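# Seat the long sand core in its mould seat

## Task

Get the long sand core pressed all the way down into the seat meant for it in the mould, and finish with every other standing core and every filter in the mould still sitting in its own seat.

## Robot and tools

Robot: two arms, left_arm and right_arm. left_arm has a five-finger left hand, right_arm a five-finger right hand; the left hand mirrors the right. Calibrated bases: left_arm at (-0.041, +0.347, 0) m, right_arm at (+0.024, -0.319, +0.023) m, both turned only slightly about z. A two-camera stand sits behind the arms. Loose objects may get a short push from outside now and then.

Scene frame: origin at table-top height, halfway between the nominal bases; +x points out over the table, +z up, and left_arm is on the +y side (image left/right does not follow the arm names). All reported hand positions (metres), orientations (quat_wxyz) and targets use this frame, and offsets use its axes.

Hand point: a spot fixed to the palm, 0.15 m out from the wrist face along the fingers and 0.05 m in front of the palm. Its +z runs along straight fingers, +y leaves the palm face, +x runs across the palm away from the thumb on the right hand (toward the thumb on the left). Straight fingertips extend 0.06 to 0.07 m past the point along +z, with their centre lines 0.06 m behind it along -y. A wrist bracket on the little-finger side can strike things.

Row layout (shared by execute_actions and move): one flat list of 28 numbers covering both arms, each in [-1, 1]. Numbers 1-6: left_arm dx, dy, dz, rx, ry, rz. 7-12: left hand little, ring, middle, index, thumb_bend, thumb_turn. 13-14: left force_limit, speed. 15-28: the same fourteen for right_arm. dx/dy/dz/rx/ry/rz are offsets, not poses: they count from the arm's Hand target at the start of the action (or move), along scene axes, with 1.0 equal to 0.6 m of travel or 180 degrees; rx, ry, rz form one rotation vector, turning about the Hand target position. Every row of one action counts from that same start, so repeating an offset moves further. All six at 0 re-requests the current Hand target. Finger numbers are absolute targets: +1 open/straight, -1 curled; thumb_turn +1 beside the palm, -1 swung in front of it facing the fingers. force_limit maps -1..+1 to about 0..10 N at the fingertip (0..15 N for the two thumb motors). speed rises from near zero at -1 to full at +0.48 and stays full above. No number means no change: to keep a hand as it is, resend its last executed eight numbers; if none was ever sent, use hand_measured plus hand_force_limit and hand_speed. For a soft grip close with speed -0.94 or lower. A thumb in front of the palm plus fingers can hold roughly 0.035-0.065 m, a handle down to 0.025 m. To tighten, raise force_limit and send a target more closed than hand_measured.

execute_actions: actions = list of actions, each up to 15 rows, one row per 1/30 s step; a shorter action repeats its final row to fill 15 steps. cameras: list of names (cam_high, cam_left_wrist, cam_right_wrist), ["all"], or []; omitted gives images only when actions is empty.

move: target = one 28-number row or a list of up to 15 rows; each row's offsets count from the same starting Hand targets, not from the previous row. speed: m/s, 0.002 to 4.3, default 0.25 (turns up to twice that in rad/s), one value or one per target. blend: metres of corner rounding per target, 0 means stop at it. blocking=false returns after about 0.5 s while motion continues. Paths are straight, do not avoid obstacles or the other arm, and cap at 10 s. The result adds a move: line (done, off_target, moving, held, fault) and limits (paced = pose clipped, held = steps withheld). Unnamed arms are done, within 10 mm and 2 degrees.

wait: seconds 0 to 10; arms hold their last command and a running move goes on. stop: brakes a running move (needs some distance). zoom_image: camera plus region [x0, y0, x1, y1] in pixels of that camera's latest image, at most 504 by 504. Image sizes: cam_high 896x504, the wrist cameras 672x504. show_instructions: shows reference pages. finished_scene: scene = this scene's number (shown at the end of each result); irreversible.

Results per arm: end_effector_position, end_effector_quat_wxyz, Hand target (last commanded pose after clipping, base for next offsets), Joint positions, Joint velocities (may be omitted when all are noise), joint torques (include arm weight; numbers 3 and 4 wrap at ±28 N m), and per hand six-value lists in little, ring, middle, index, thumb_bend, thumb_turn order: hand_measured, hand_stopped_by (moving, target, force, stalled, fault), hand_load_n (positive pushes a finger open; near 0 after a lost grip), then hand_force_limit, hand_speed.

Behaviour: arms follow loosely and commonly rest 1-3 cm (up to 5) short, often low; resend the missing distance. Orientation commands are clipped to 40 degrees from the measured one per step. An arm blocked by something keeps pressing; command back past the hand point to release. Do not route a path near an arm's own base. MOTOR HOT warns of heating; at 100 °C that arm goes limp for 30-60 s (OVER-TEMPERATURE FAULT), so avoid long loaded holds, stretched reach or pushing at unreachable poses.

Avoid: letting parts drop or fall off the table, releasing a moving part, hitting or hard-pressing anything (especially between the two arms or a hand gripping the other hand), overloading fingers, and knocking other cores or filters out of their seats.

Each tool is called after ">>>" by a JSON object that holds its "method" and its "body".

Reference images:

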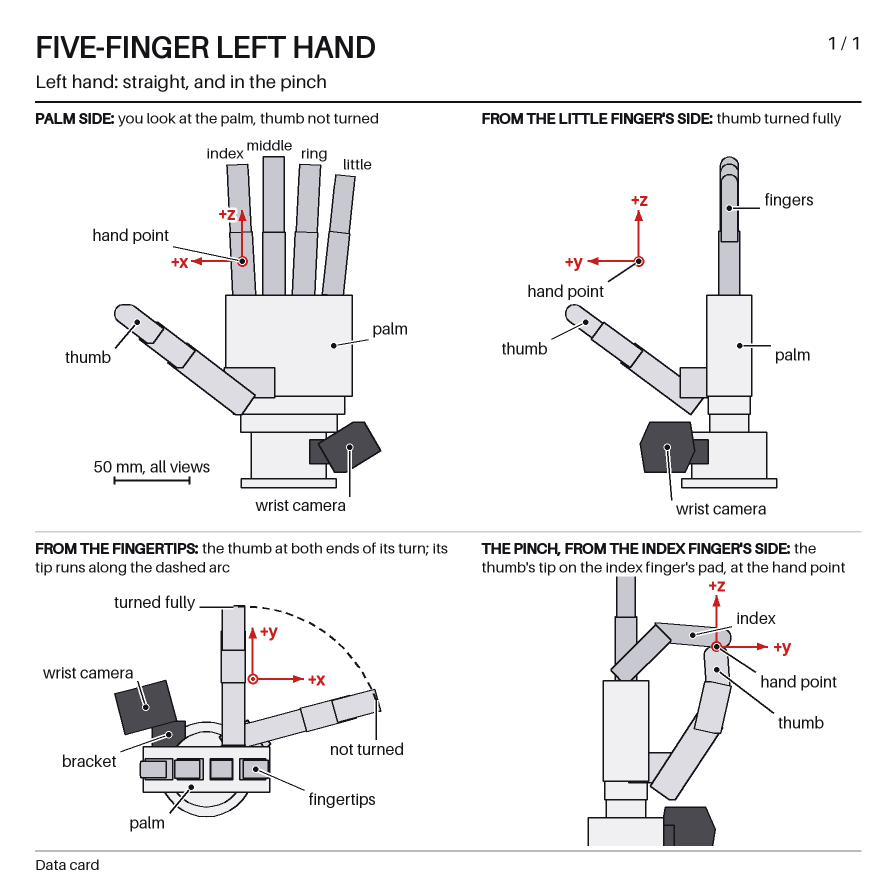

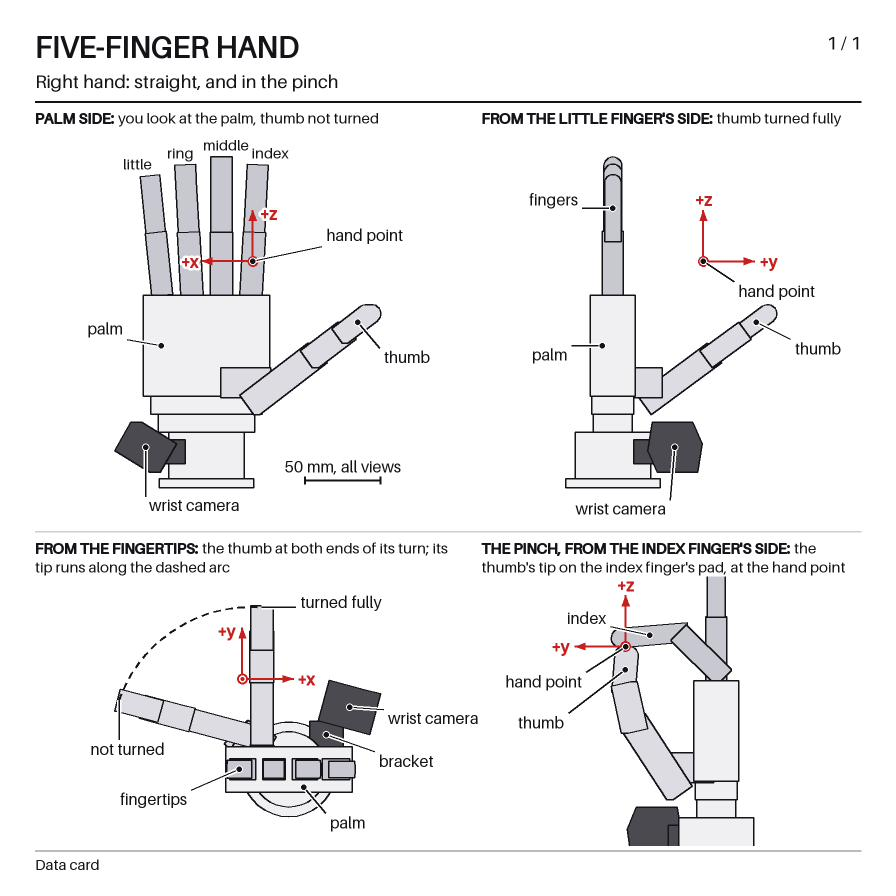

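## Session

>>> {"method": "execute_actions", "body": {"actions": []}}

Scene clock: 0.00 s.
left_arm: end_effector_position=(+0.0583, -0.0746, +0.2836) hand_measured=(+1.000, +1.000, +1.000, +1.000, +1.000, +1.000) hand_load_n=(+0.0, +0.0, +0.0, -0.5, +0.0, +0.0) hand_stopped_by=(target, target, target, target, target, target) hand_force_limit=0.00 hand_speed=-0.80 end_effector_quat_wxyz=(+0.364, +0.304, +0.765, -0.436) | right_arm: end_effector_position=(+0.6302, -0.0360, +0.3952) hand_measured=(+1.000, +1.000, +1.000, +1.000, +1.000, +1.000) hand_load_n=(+0.0, +0.0, +0.0, +0.0, +0.0, +0.5) hand_stopped_by=(target, target, target, target, target, target) hand_force_limit=0.00 hand_speed=-0.80 end_effector_quat_wxyz=(-0.624, +0.781, -0.030, +0.029)
Joint positions: left_arm=[-1.518 0.874 0.789 -0.292 -0.254 0.974] | right_arm=[0.114 1.865 1.997 -0.867 -1.236 -0.715]
Joint velocities: within noise
Joint torques (N m): no reading
Heat: left arm: hottest shoulder 26 °C; right arm: hottest waist 24 °C.
Hand target: left_arm +0.0585, -0.0794, +0.2976; +0.368, +0.299, +0.760, -0.445 | right_arm +0.6334, -0.0355, +0.4043; -0.626, +0.779, -0.023, +0.038

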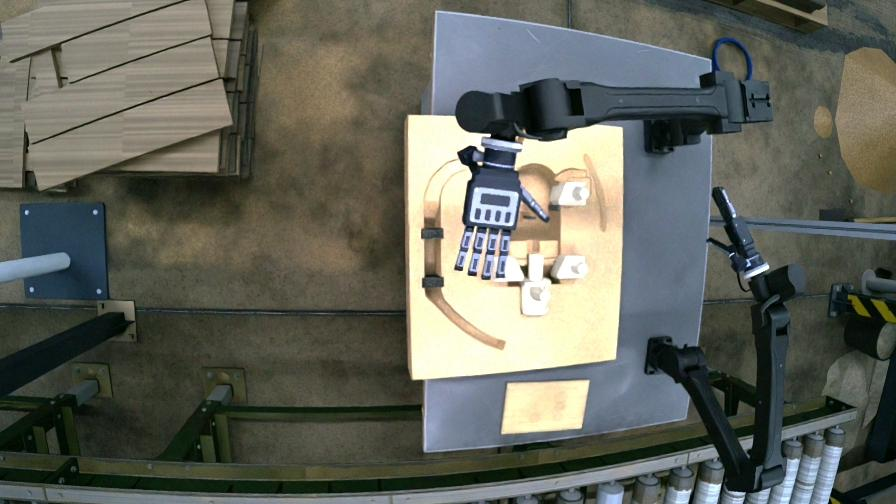

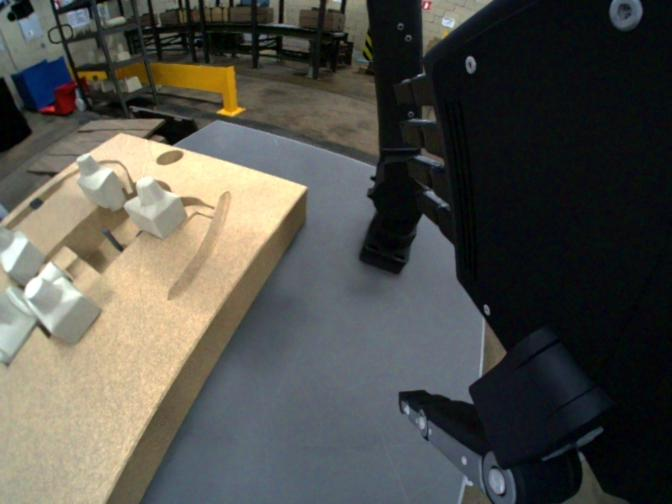

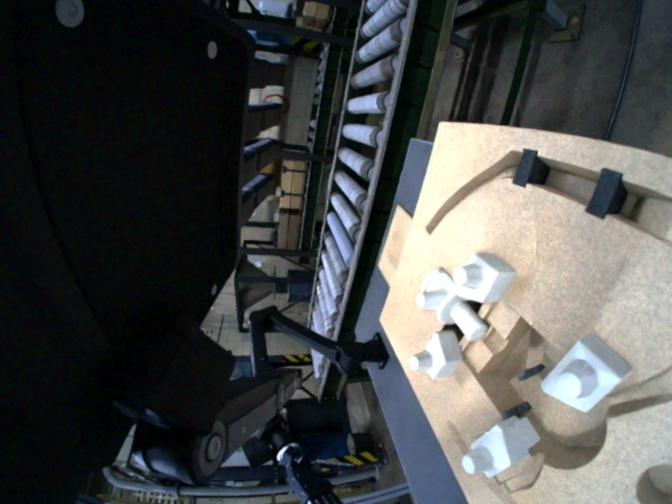

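>>> {"method": "zoom_image", "body": {"camera": "cam_high", "region": [400, 100, 640, 390]}}

>>> {"method": "zoom_image", "body": {"camera": "cam_right_wrist", "region": [370, 110, 672, 504]}}

>>> {"method": "zoom_image", "body": {"camera": "cam_left_wrist", "region": [0, 120, 320, 440]}}

Scaled by 1.738.

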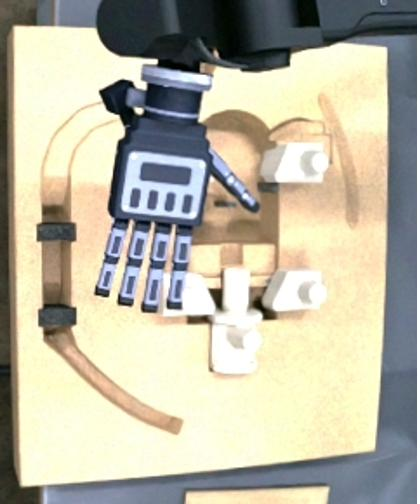

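Scaled by 1.279 from the camera's 672x504 image, which has a finer 960x720 frame.

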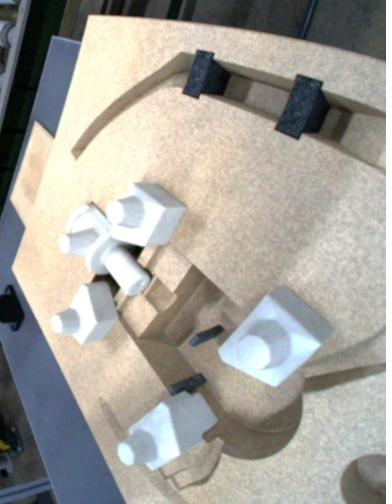

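Scaled by 1.575 from the camera's 672x504 image, which has a finer 960x720 frame.

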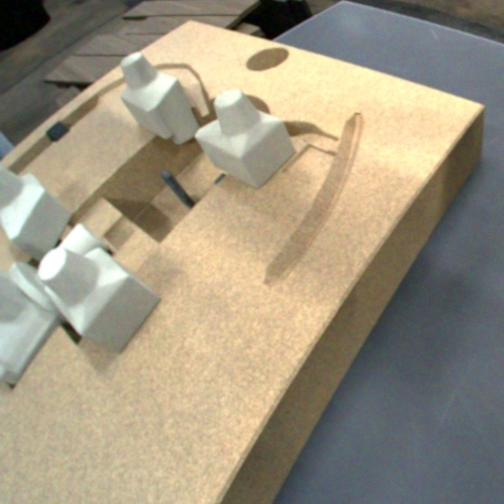

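>>> {"method": "move", "body": {"target": [0,0,0,0,0,0,1,1,1,1,1,1,0,-0.8,-0.35,-0.69,0.077,0,0,-0.5,1,1,1,1,1,1,0,-0.8], "cameras": ["all"]}}

Scene clock: 5.10 s.
left_arm: end_effector_position=(+0.0583, -0.0746, +0.2836) hand_measured=(+1.000, +1.000, +1.000, +1.000, +1.000, +1.000) hand_load_n=(+0.0, +0.0, +0.0, +0.0, +0.0, +0.0) hand_stopped_by=(target, target, target, target, target, target) hand_force_limit=0.00 hand_speed=-0.80 end_effector_quat_wxyz=(+0.364, +0.304, +0.765, -0.436) | right_arm: end_effector_position=(+0.4283, -0.4460, +0.4505) hand_measured=(+1.000, +1.000, +1.000, +1.000, +1.000, +1.000) hand_load_n=(+0.0, +0.0, +0.0, +0.0, +0.0, +0.0) hand_stopped_by=(target, target, target, target, target, target) hand_force_limit=0.00 hand_speed=-0.80 end_effector_quat_wxyz=(+0.418, -0.541, +0.559, -0.470)
Joint positions: left_arm=[-1.518 0.874 0.789 -0.292 -0.254 0.974] | right_arm=[-0.614 0.847 1.075 -0.465 -0.473 -0.152]
Joint torques (N m): left_arm=[0.15 -5.3 10.37 1.88 -0.12 -0.06] | right_arm=[-0.91 -5.01 9.95 1.24 -0.06 0.1]
Heat: left arm: hottest shoulder 26 °C; right arm: hottest shoulder 25 °C.
Hand target: left_arm +0.0585, -0.0794, +0.2976; +0.368, +0.299, +0.760, -0.445 | right_arm +0.4234, -0.4494, +0.4505; -0.416, +0.535, -0.567, +0.469
Off the commanded pose: left_arm 0.015 m, 1 deg | right_arm 0.006 m, 1 deg.
move: off_target (left_arm)

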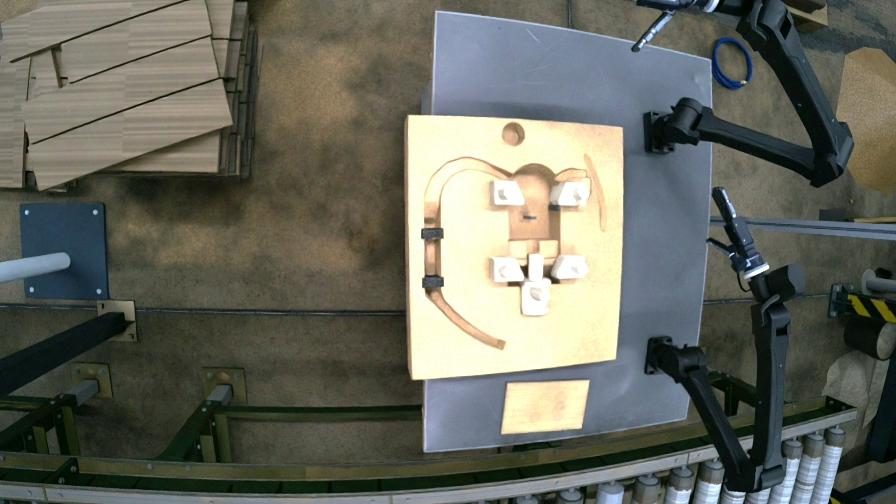

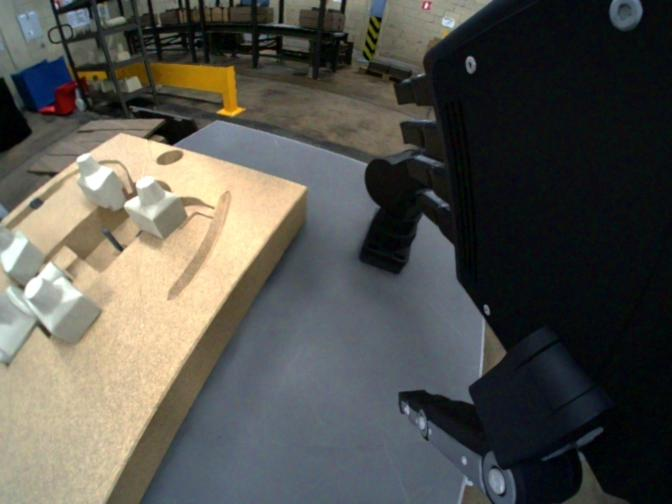

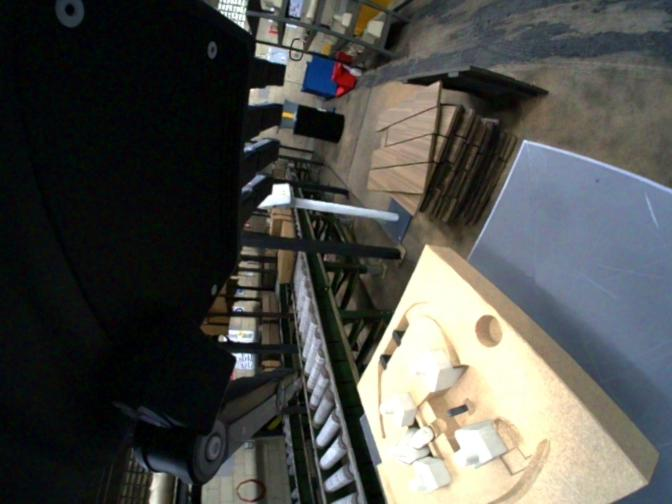

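>>> {"method": "zoom_image", "body": {"camera": "cam_high", "region": [460, 150, 620, 330]}}

>>> {"method": "zoom_image", "body": {"camera": "cam_right_wrist", "region": [350, 240, 672, 504]}}

>>> {"method": "zoom_image", "body": {"camera": "cam_left_wrist", "region": [0, 140, 180, 380]}}

Scaled by 2.800.

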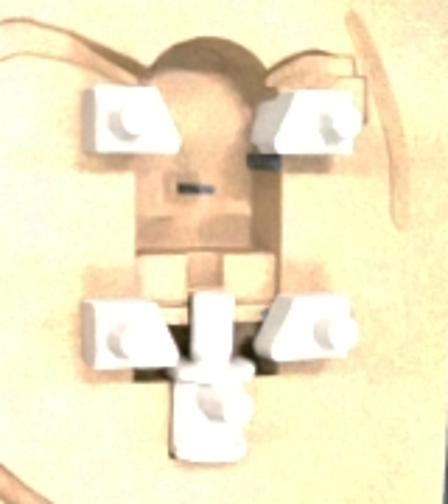

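Scaled by 1.565 from the camera's 672x504 image, which has a finer 960x720 frame.

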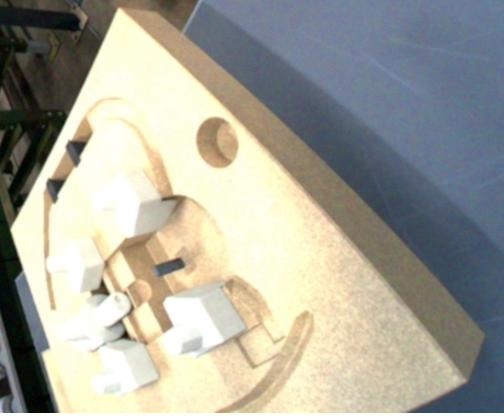

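Scaled by 2.100 from the camera's 672x504 image, which has a finer 960x720 frame.

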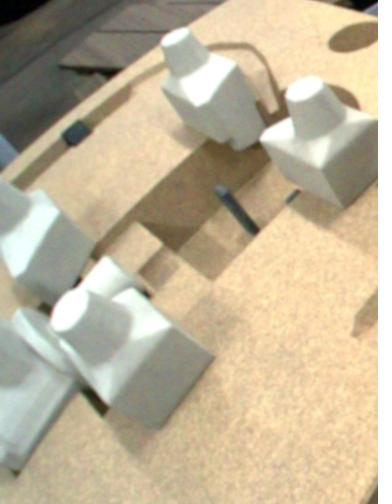

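>>> {"method": "zoom_image", "body": {"camera": "cam_high", "region": [400, 340, 720, 460]}}

>>> {"method": "zoom_image", "body": {"camera": "cam_high", "region": [400, 0, 720, 120]}}

>>> {"method": "zoom_image", "body": {"camera": "cam_left_wrist", "region": [100, 100, 504, 504]}}

Scaled by 1.575.

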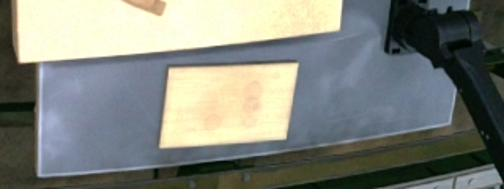

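Scaled by 1.575.

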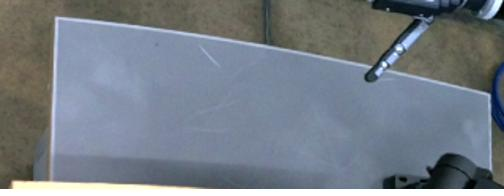

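Scaled by 1.248 from the camera's 672x504 image, which has a finer 960x720 frame.

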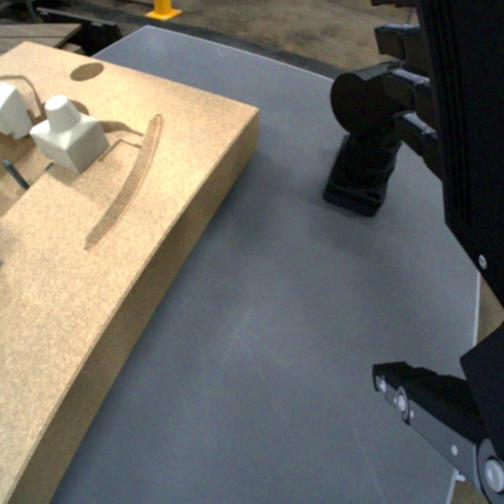

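>>> {"method": "move", "body": {"target": [0,0,0,0,0,0,1,1,1,1,1,1,0,-0.8,-0.07,0.7,0.1,0,0.22,0,1,1,1,1,1,1,0,-0.8], "cameras": ["all"]}}

Scene clock: 9.70 s.
left_arm: end_effector_position=(+0.0583, -0.0746, +0.2836) hand_measured=(+1.000, +1.000, +1.000, +1.000, +1.000, +1.000) hand_load_n=(+0.0, +0.0, +0.0, +0.0, +0.0, +0.0) hand_stopped_by=(target, target, target, target, target, target) hand_force_limit=0.00 hand_speed=-0.80 end_effector_quat_wxyz=(+0.364, +0.304, +0.765, -0.436) | right_arm: end_effector_position=(+0.3839, -0.0326, +0.4954) hand_measured=(+1.000, +1.000, +1.000, +1.000, +1.000, +1.000) hand_load_n=(+0.0, +0.0, +0.0, +0.0, +0.0, +0.0) hand_stopped_by=(target, target, target, target, target, target) hand_force_limit=0.00 hand_speed=-0.80 end_effector_quat_wxyz=(-0.213, +0.666, -0.664, +0.263)
Joint positions: left_arm=[-1.518 0.874 0.789 -0.292 -0.254 0.974] | right_arm=[0.71 1.436 2.027 -1.67 0.508 0.632]
Joint torques (N m): left_arm=[0.03 -5.25 10.37 1.91 -0.13 -0.07] | right_arm=[1.44 -10.29 11.67 0.27 0.32 0.13]
Heat: left arm: hottest elbow 27 °C; right arm: hottest shoulder 25 °C.
Hand target: left_arm +0.0585, -0.0794, +0.2976; +0.368, +0.299, +0.760, -0.445 | right_arm +0.3814, -0.0295, +0.5106; -0.199, +0.662, -0.674, +0.260
Off the commanded pose: left_arm 0.015 m, 1 deg | right_arm 0.016 m, 2 deg.
joint sent to its limit (right arm) — joint 4 (wrist pitch), lower limit. The joint targets are off in orientation, not in position.
move: off_target (left_arm, right_arm)

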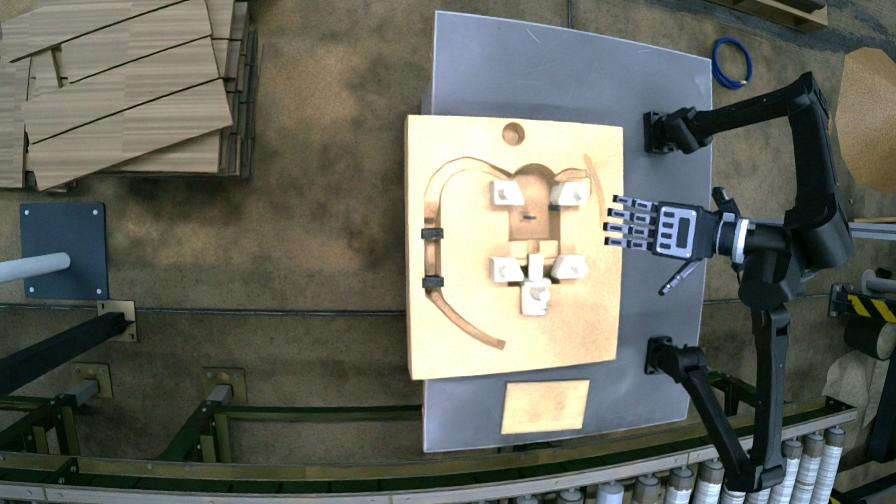

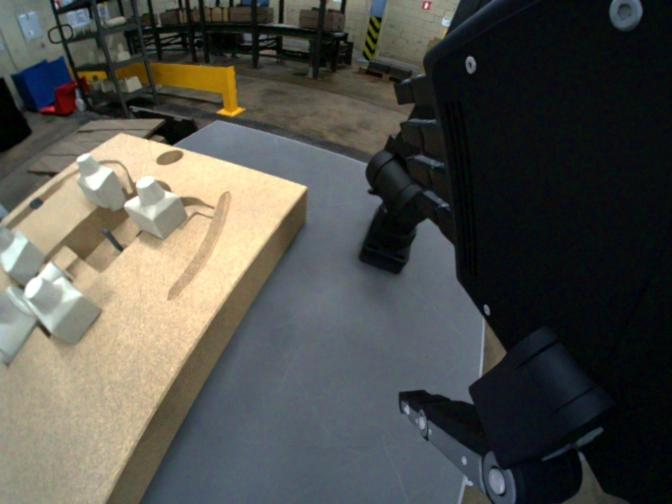

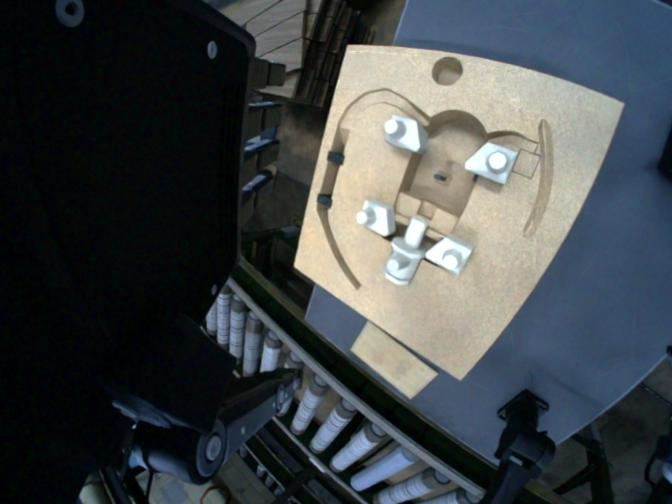

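>>> {"method": "zoom_image", "body": {"camera": "cam_right_wrist", "region": [340, 100, 560, 300]}}

Scaled by 2.291 from the camera's 672x504 image, which has a finer 960x720 frame.

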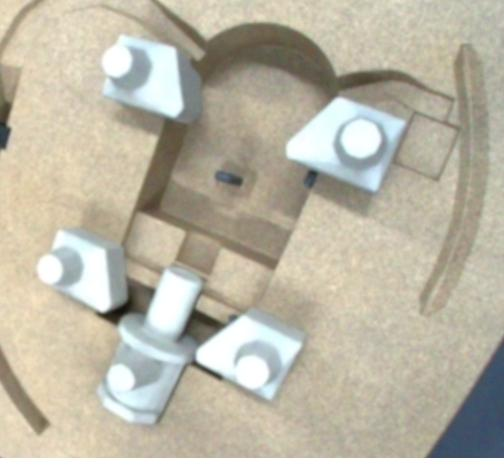

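>>> {"method": "zoom_image", "body": {"camera": "cam_right_wrist", "region": [330, 300, 470, 420]}}

>>> {"method": "zoom_image", "body": {"camera": "cam_high", "region": [490, 370, 610, 440]}}

>>> {"method": "zoom_image", "body": {"camera": "cam_high", "region": [480, 230, 600, 330]}}

Scaled by 3.600 from the camera's 672x504 image, which has a finer 960x720 frame.

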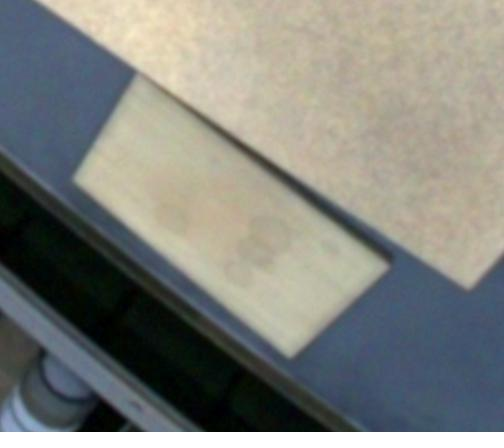

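Scaled by 4.200.

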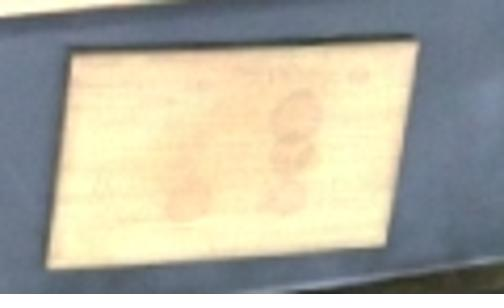

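Scaled by 4.200.

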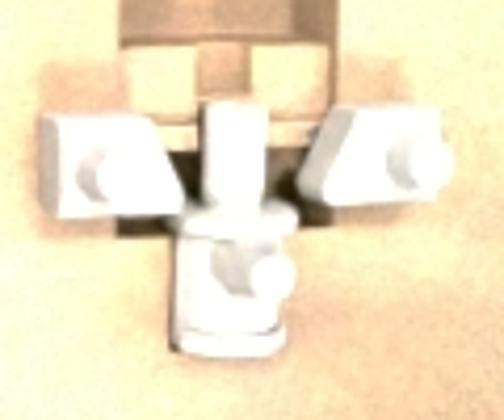

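>>> {"method": "move", "body": {"target": [[0.2,0.1,0.2,-0.08,0.163,0.281,1,1,1,1,1,1,0,-0.8,0.03,-0.55,0,0,0,0,1,1,1,1,1,1,0,-0.8],[0.502,0.249,0.0,-0.159,0.326,0.562,1,1,1,1,1,1,0,-0.8,0.06,-0.7,-0.1,0,0,0,1,1,1,1,1,1,0,-0.8]], "blend": [0.05,0], "speed": 0.35, "cameras": ["all"]}}

Scene clock: 18.30 s.
left_arm: end_effector_position=(+0.3480, +0.0769, +0.2764) hand_measured=(+1.000, +1.000, +1.000, +1.000, +1.000, +1.000) hand_load_n=(+0.0, +0.0, +0.0, +0.0, +0.0, +0.0) hand_stopped_by=(target, target, target, target, target, target) hand_force_limit=0.00 hand_speed=-0.80 end_effector_quat_wxyz=(-0.247, +0.665, -0.670, +0.220) | right_arm: end_effector_position=(+0.4119, -0.4407, +0.4528) hand_measured=(+1.000, +1.000, +1.000, +1.000, +1.000, +1.000) hand_load_n=(+0.0, +0.0, +0.0, +0.0, +0.0, +0.0) hand_stopped_by=(target, target, target, target, target, target) hand_force_limit=0.00 hand_speed=-0.80 end_effector_quat_wxyz=(-0.200, +0.664, -0.674, +0.255)
Joint positions: left_arm=[-0.658 1.286 1.331 -1.076 -0.424 -0.539] | right_arm=[-0.46 1.228 1.694 -1.395 -0.169 -0.336]
Joint torques (N m): left_arm=[0.5 -10.05 12.11 0.85 -0.27 -0.15] | right_arm=[0.62 -6.36 8.87 1.65 -0.17 -0.1]
Heat: left arm: hottest elbow 29 °C; right arm: hottest shoulder 25 °C.
Hand target: left_arm +0.3596, +0.0700, +0.2976; -0.248, +0.669, -0.659, +0.236 | right_arm +0.4175, -0.4493, +0.4505; -0.199, +0.662, -0.674, +0.260
Off the commanded pose: left_arm 0.025 m, 2 deg | right_arm 0.011 m, 1 deg.
move: off_target (left_arm, right_arm)

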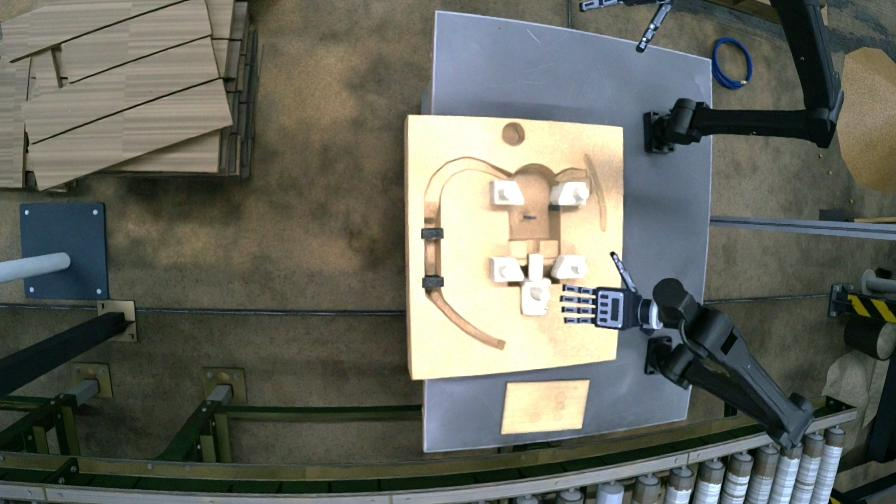

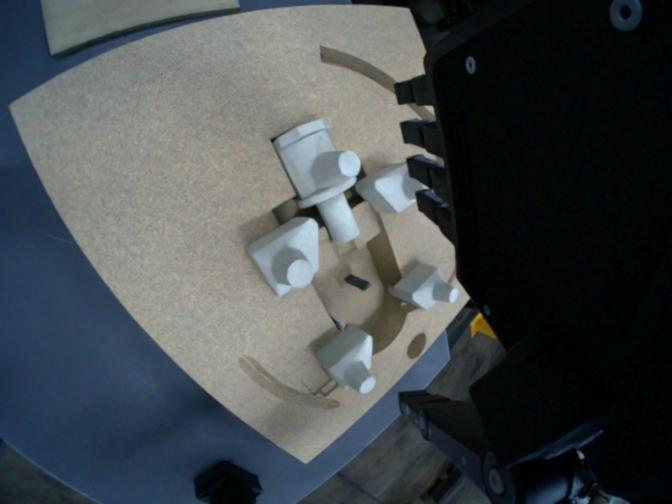

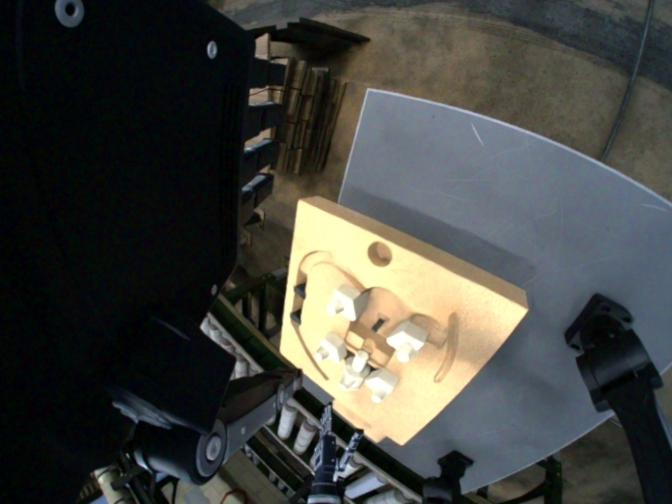

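>>> {"method": "zoom_image", "body": {"camera": "cam_left_wrist", "region": [230, 90, 480, 420]}}

>>> {"method": "zoom_image", "body": {"camera": "cam_left_wrist", "region": [250, 100, 400, 260]}}

Scaled by 1.527 from the camera's 672x504 image, which has a finer 960x720 frame.

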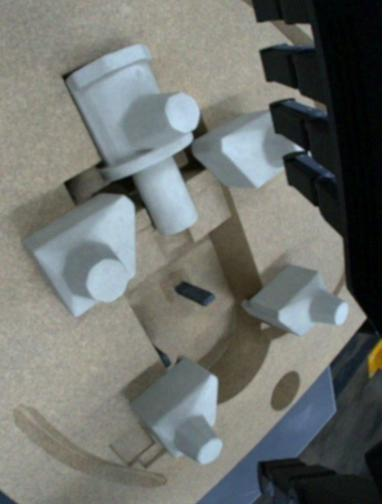

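Scaled by 3.150 from the camera's 672x504 image, which has a finer 960x720 frame.

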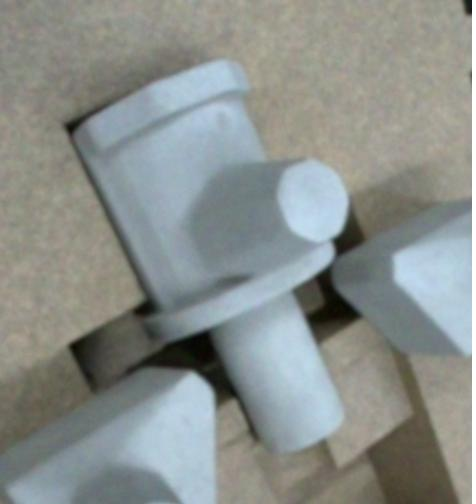

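>>> {"method": "move", "body": {"target": [0.117,0.333,-0.03,-0.025,-0.025,-0.499,1,1,1,1,1,1,0,-0.8,0.021,0.549,-0.2,0.072,-0.036,0.514,1,1,1,1,1,1,0,-0.8], "speed": 0.35, "cameras": ["all"]}}

Scene clock: 23.50 s.
left_arm: end_effector_position=(+0.4160, +0.2666, +0.2704) hand_measured=(+1.000, +1.000, +1.000, +1.000, +1.000, +1.000) hand_load_n=(+0.0, +0.0, +0.0, +0.0, +0.0, +0.0) hand_stopped_by=(target, target, target, target, target, target) hand_force_limit=0.00 hand_speed=-0.80 end_effector_quat_wxyz=(-0.005, -0.015, +0.921, -0.389) | right_arm: end_effector_position=(+0.4227, -0.1254, +0.3181) hand_measured=(+1.000, +1.000, +1.000, +1.000, +1.000, +1.000) hand_load_n=(+0.0, +0.0, +0.0, +0.0, +0.0, +0.0) hand_stopped_by=(target, target, target, target, target, target) hand_force_limit=0.00 hand_speed=-0.80 end_effector_quat_wxyz=(-0.422, +0.907, -0.013, -0.009)
Joint positions: left_arm=[0.044 1.625 1.67 -1.651 0.8 1.591] | right_arm=[0.137 1.448 1.508 -1.416 -0.851 -1.253]
Joint torques (N m): left_arm=[0.5 -13.8 10.99 0.09 0.53 -0.04] | right_arm=[1.32 -11.52 12.78 -0.23 -0.82 -0.03]
Heat: left arm: hottest elbow 29 °C; right arm: hottest shoulder 25 °C.
Hand target: left_arm +0.4298, +0.2697, +0.2795; +0.008, -0.008, +0.921, -0.389 | right_arm +0.4302, -0.1200, +0.3305; -0.424, +0.906, +0.000, +0.000
Off the commanded pose: left_arm 0.017 m, 2 deg | right_arm 0.015 m, 2 deg.
move: off_target (left_arm, right_arm)

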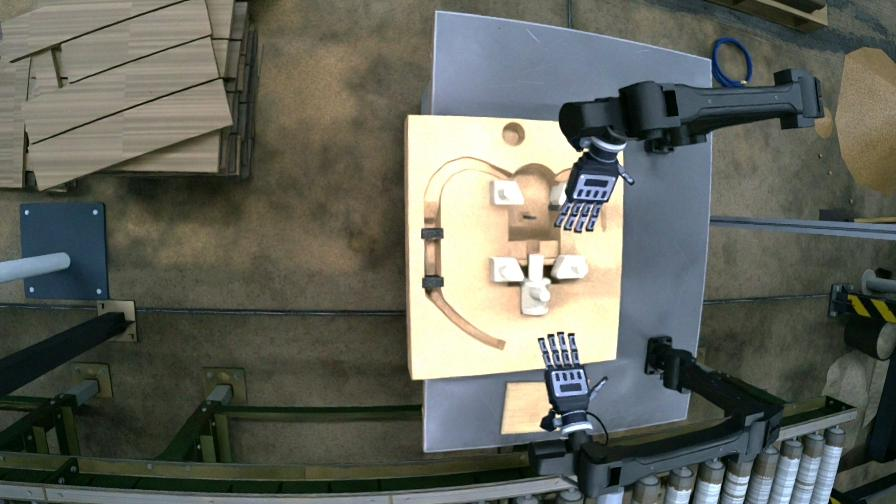

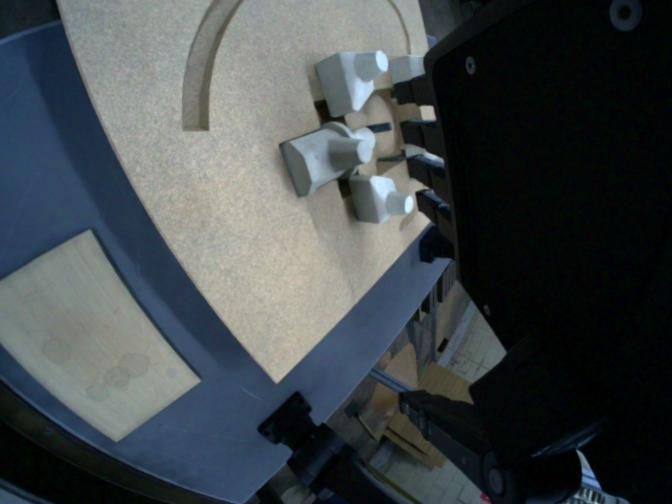

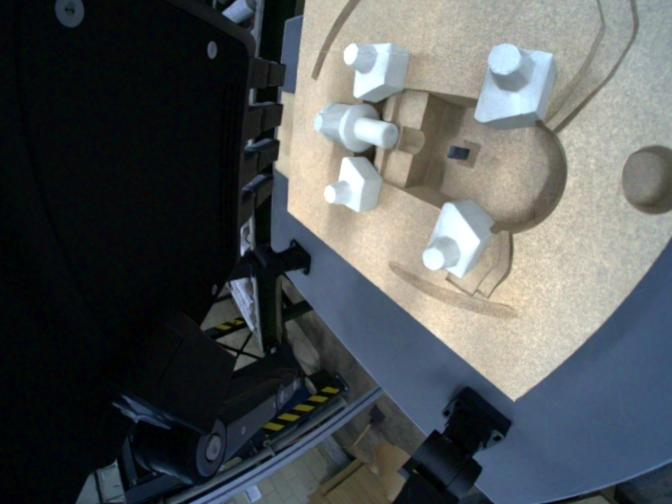

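>>> {"method": "zoom_image", "body": {"camera": "cam_left_wrist", "region": [260, 40, 430, 220]}}

>>> {"method": "zoom_image", "body": {"camera": "cam_right_wrist", "region": [300, 30, 480, 220]}}

>>> {"method": "zoom_image", "body": {"camera": "cam_high", "region": [480, 210, 600, 330]}}

Scaled by 2.800 from the camera's 672x504 image, which has a finer 960x720 frame.

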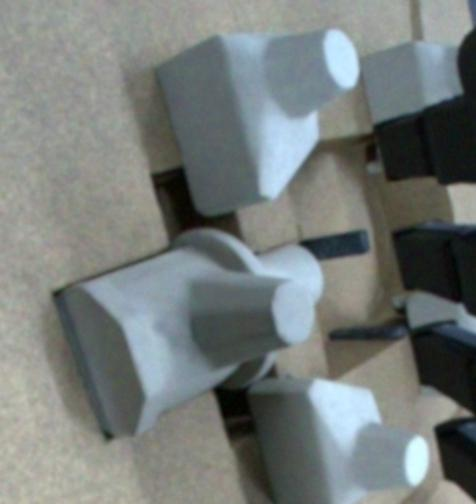

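Scaled by 2.653 from the camera's 672x504 image, which has a finer 960x720 frame.

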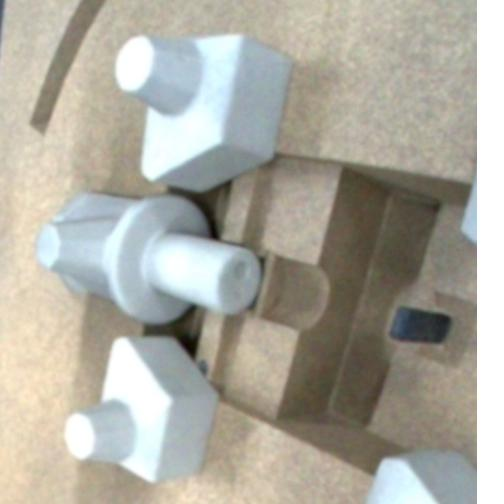

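Scaled by 4.200.

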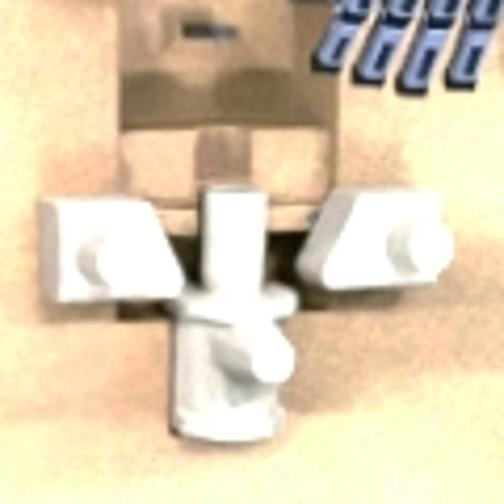

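>>> {"method": "move", "body": {"target": [0.004,-0.306,-0.096,-0.139,0,0,1,1,1,1,1,1,0,-0.8,0.0,-0.067,0.0,0,0,0,1,1,1,1,1,1,0,-0.8], "speed": 0.2, "cameras": ["all"]}}

Scene clock: 29.60 s.
left_arm: end_effector_position=(+0.4350, +0.0870, +0.2218) hand_measured=(+1.000, +1.000, +1.000, +1.000, +1.000, +1.000) hand_load_n=(+0.0, +0.0, +0.0, +0.0, +0.0, +0.0) hand_stopped_by=(target, target, target, target, target, target) hand_force_limit=0.00 hand_speed=-0.80 end_effector_quat_wxyz=(+0.005, -0.009, +0.815, -0.579) | right_arm: end_effector_position=(+0.4179, -0.1560, +0.3197) hand_measured=(+1.000, +1.000, +1.000, +1.000, +1.000, +1.000) hand_load_n=(+0.0, +0.0, +0.0, -0.5, +0.0, +0.0) hand_stopped_by=(target, target, target, target, target, target) hand_force_limit=0.00 hand_speed=-0.80 end_effector_quat_wxyz=(-0.422, +0.906, -0.002, -0.012)
Joint positions: left_arm=[-0.18 1.614 1.351 -0.774 1.178 1] | right_arm=[0.07 1.448 1.515 -1.523 -0.867 -1.389]
Joint torques (N m): left_arm=[-0.09 -16.38 6.97 1.42 0.59 -0.15] | right_arm=[0.15 -10.52 12.7 -0.13 -0.77 -0.05]
Heat: left arm: hottest elbow 29 °C; right arm: hottest shoulder 25 °C.
Hand target: left_arm +0.4323, +0.0862, +0.2219; +0.006, -0.010, +0.815, -0.579 | right_arm +0.4302, -0.1603, +0.3305; -0.424, +0.906, -0.001, +0.000
Off the commanded pose: left_arm 0.003 m, 0 deg | right_arm 0.017 m, 1 deg.
move: off_target (right_arm)

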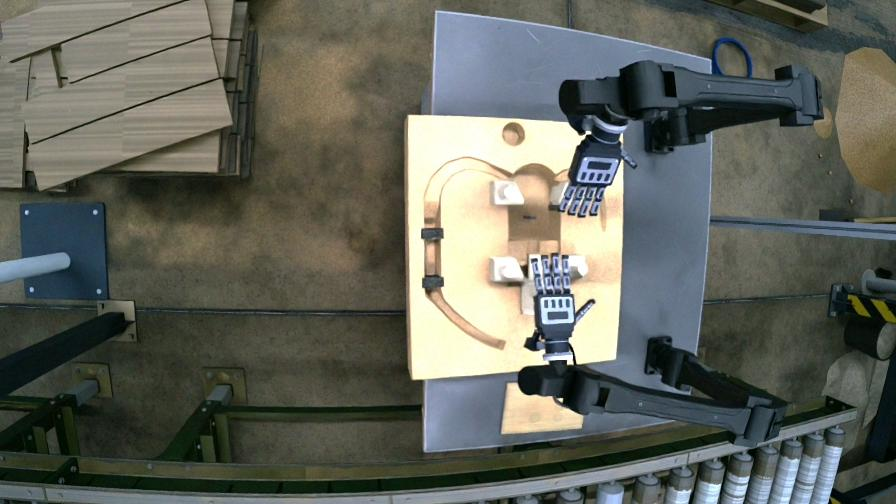

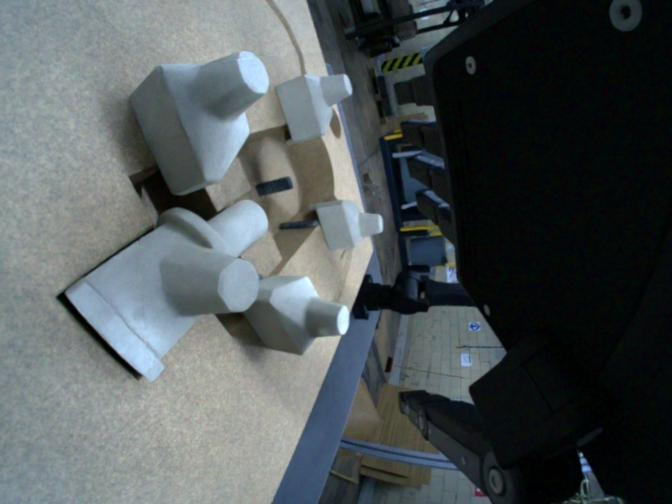

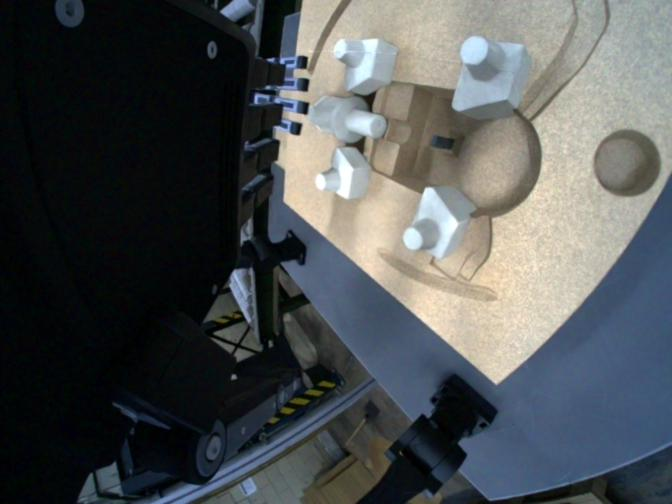

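>>> {"method": "zoom_image", "body": {"camera": "cam_left_wrist", "region": [50, 130, 380, 400]}}

>>> {"method": "zoom_image", "body": {"camera": "cam_right_wrist", "region": [270, 20, 430, 200]}}

>>> {"method": "zoom_image", "body": {"camera": "cam_high", "region": [480, 230, 620, 370]}}

Scaled by 1.527 from the camera's 672x504 image, which has a finer 960x720 frame.

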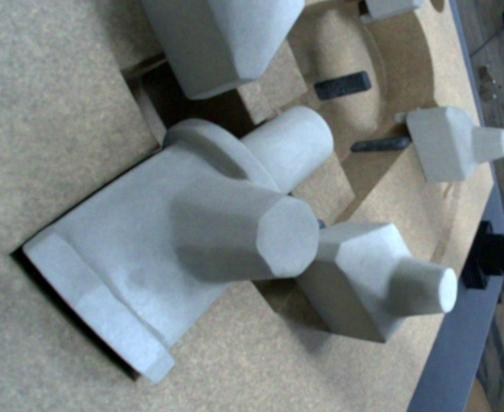

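Scaled by 2.800 from the camera's 672x504 image, which has a finer 960x720 frame.

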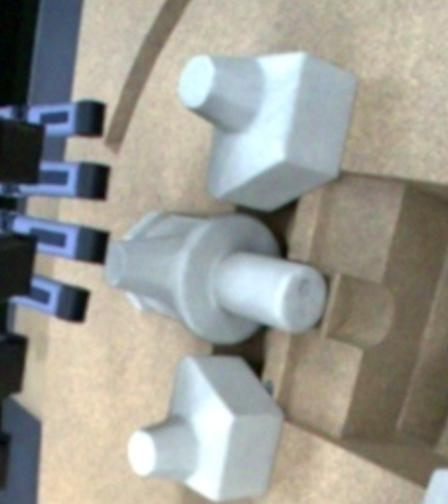

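Scaled by 3.600.

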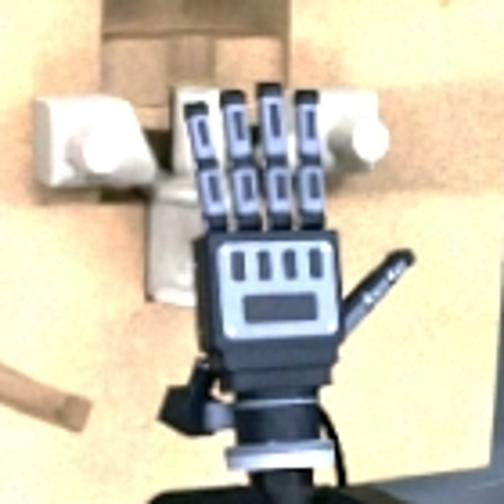

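>>> {"method": "move", "body": {"target": [-0.015,0,-0.083,0,0,0,1,1,1,1,1,1,0,-0.8,0,0,0,0,0,0,1,1,1,1,1,1,0,-0.8], "speed": 0.1, "cameras": ["all"]}}

Scene clock: 31.63 s.
left_arm: end_effector_position=(+0.4259, +0.0888, +0.1820) hand_measured=(+1.000, +1.000, +1.000, +1.000, +1.000, +1.000) hand_load_n=(+0.0, +0.0, +0.0, +0.0, +0.0, +0.0) hand_stopped_by=(target, target, target, target, target, target) hand_force_limit=0.00 hand_speed=-0.80 end_effector_quat_wxyz=(+0.014, -0.005, +0.814, -0.581) | right_arm: end_effector_position=(+0.4179, -0.1560, +0.3197) hand_measured=(+1.000, +1.000, +1.000, +1.000, +1.000, +1.000) hand_load_n=(+0.0, +0.0, -0.5, +0.0, +0.0, +0.0) hand_stopped_by=(target, target, target, target, target, target) hand_force_limit=0.00 hand_speed=-0.80 end_effector_quat_wxyz=(-0.422, +0.906, -0.002, -0.012)
Joint positions: left_arm=[-0.18 1.613 1.236 -0.634 1.176 0.993] | right_arm=[0.07 1.448 1.515 -1.523 -0.867 -1.389]
Joint torques (N m): left_arm=[-0.32 -14.45 6.57 1.43 0.58 -0.16] | right_arm=[0.15 -9.93 12.86 -0.03 -0.84 -0.05]
Heat: left arm: hottest elbow 29 °C; right arm: hottest shoulder 25 °C.
Hand target: left_arm +0.4233, +0.0862, +0.1723; +0.006, -0.010, +0.815, -0.579 | right_arm +0.4302, -0.1603, +0.3305; -0.424, +0.906, -0.001, +0.000
Off the commanded pose: left_arm 0.010 m, 1 deg | right_arm 0.017 m, 1 deg.
move: off_target (right_arm)

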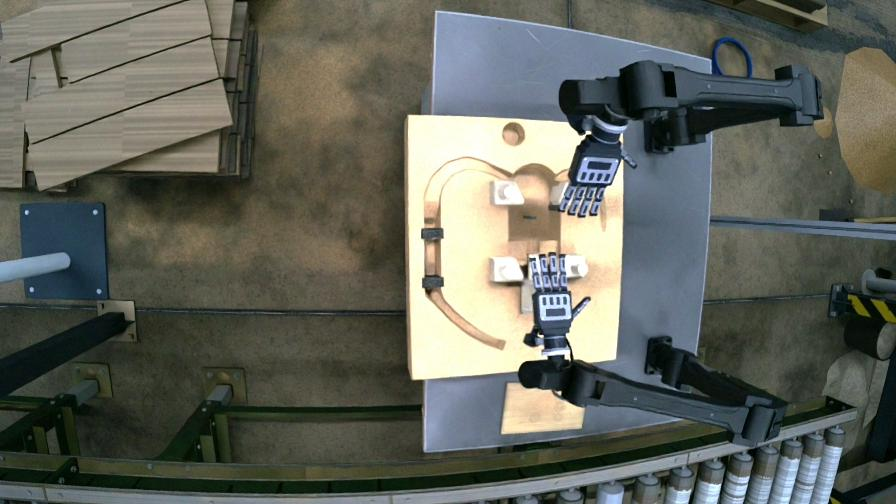

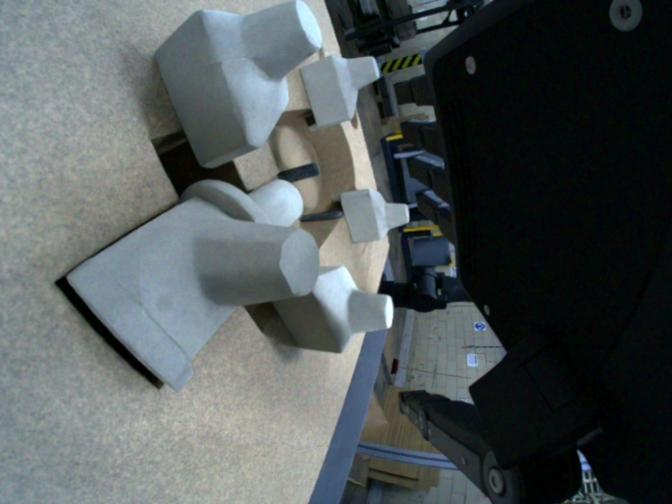

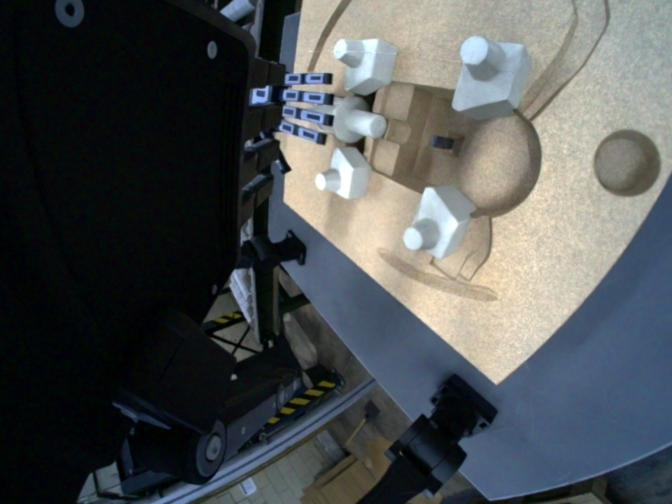

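>>> {"method": "zoom_image", "body": {"camera": "cam_left_wrist", "region": [40, 100, 480, 420]}}

Scaled by 1.145 from the camera's 672x504 image, which has a finer 960x720 frame.

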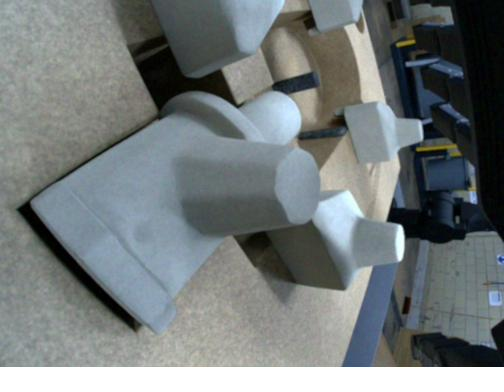

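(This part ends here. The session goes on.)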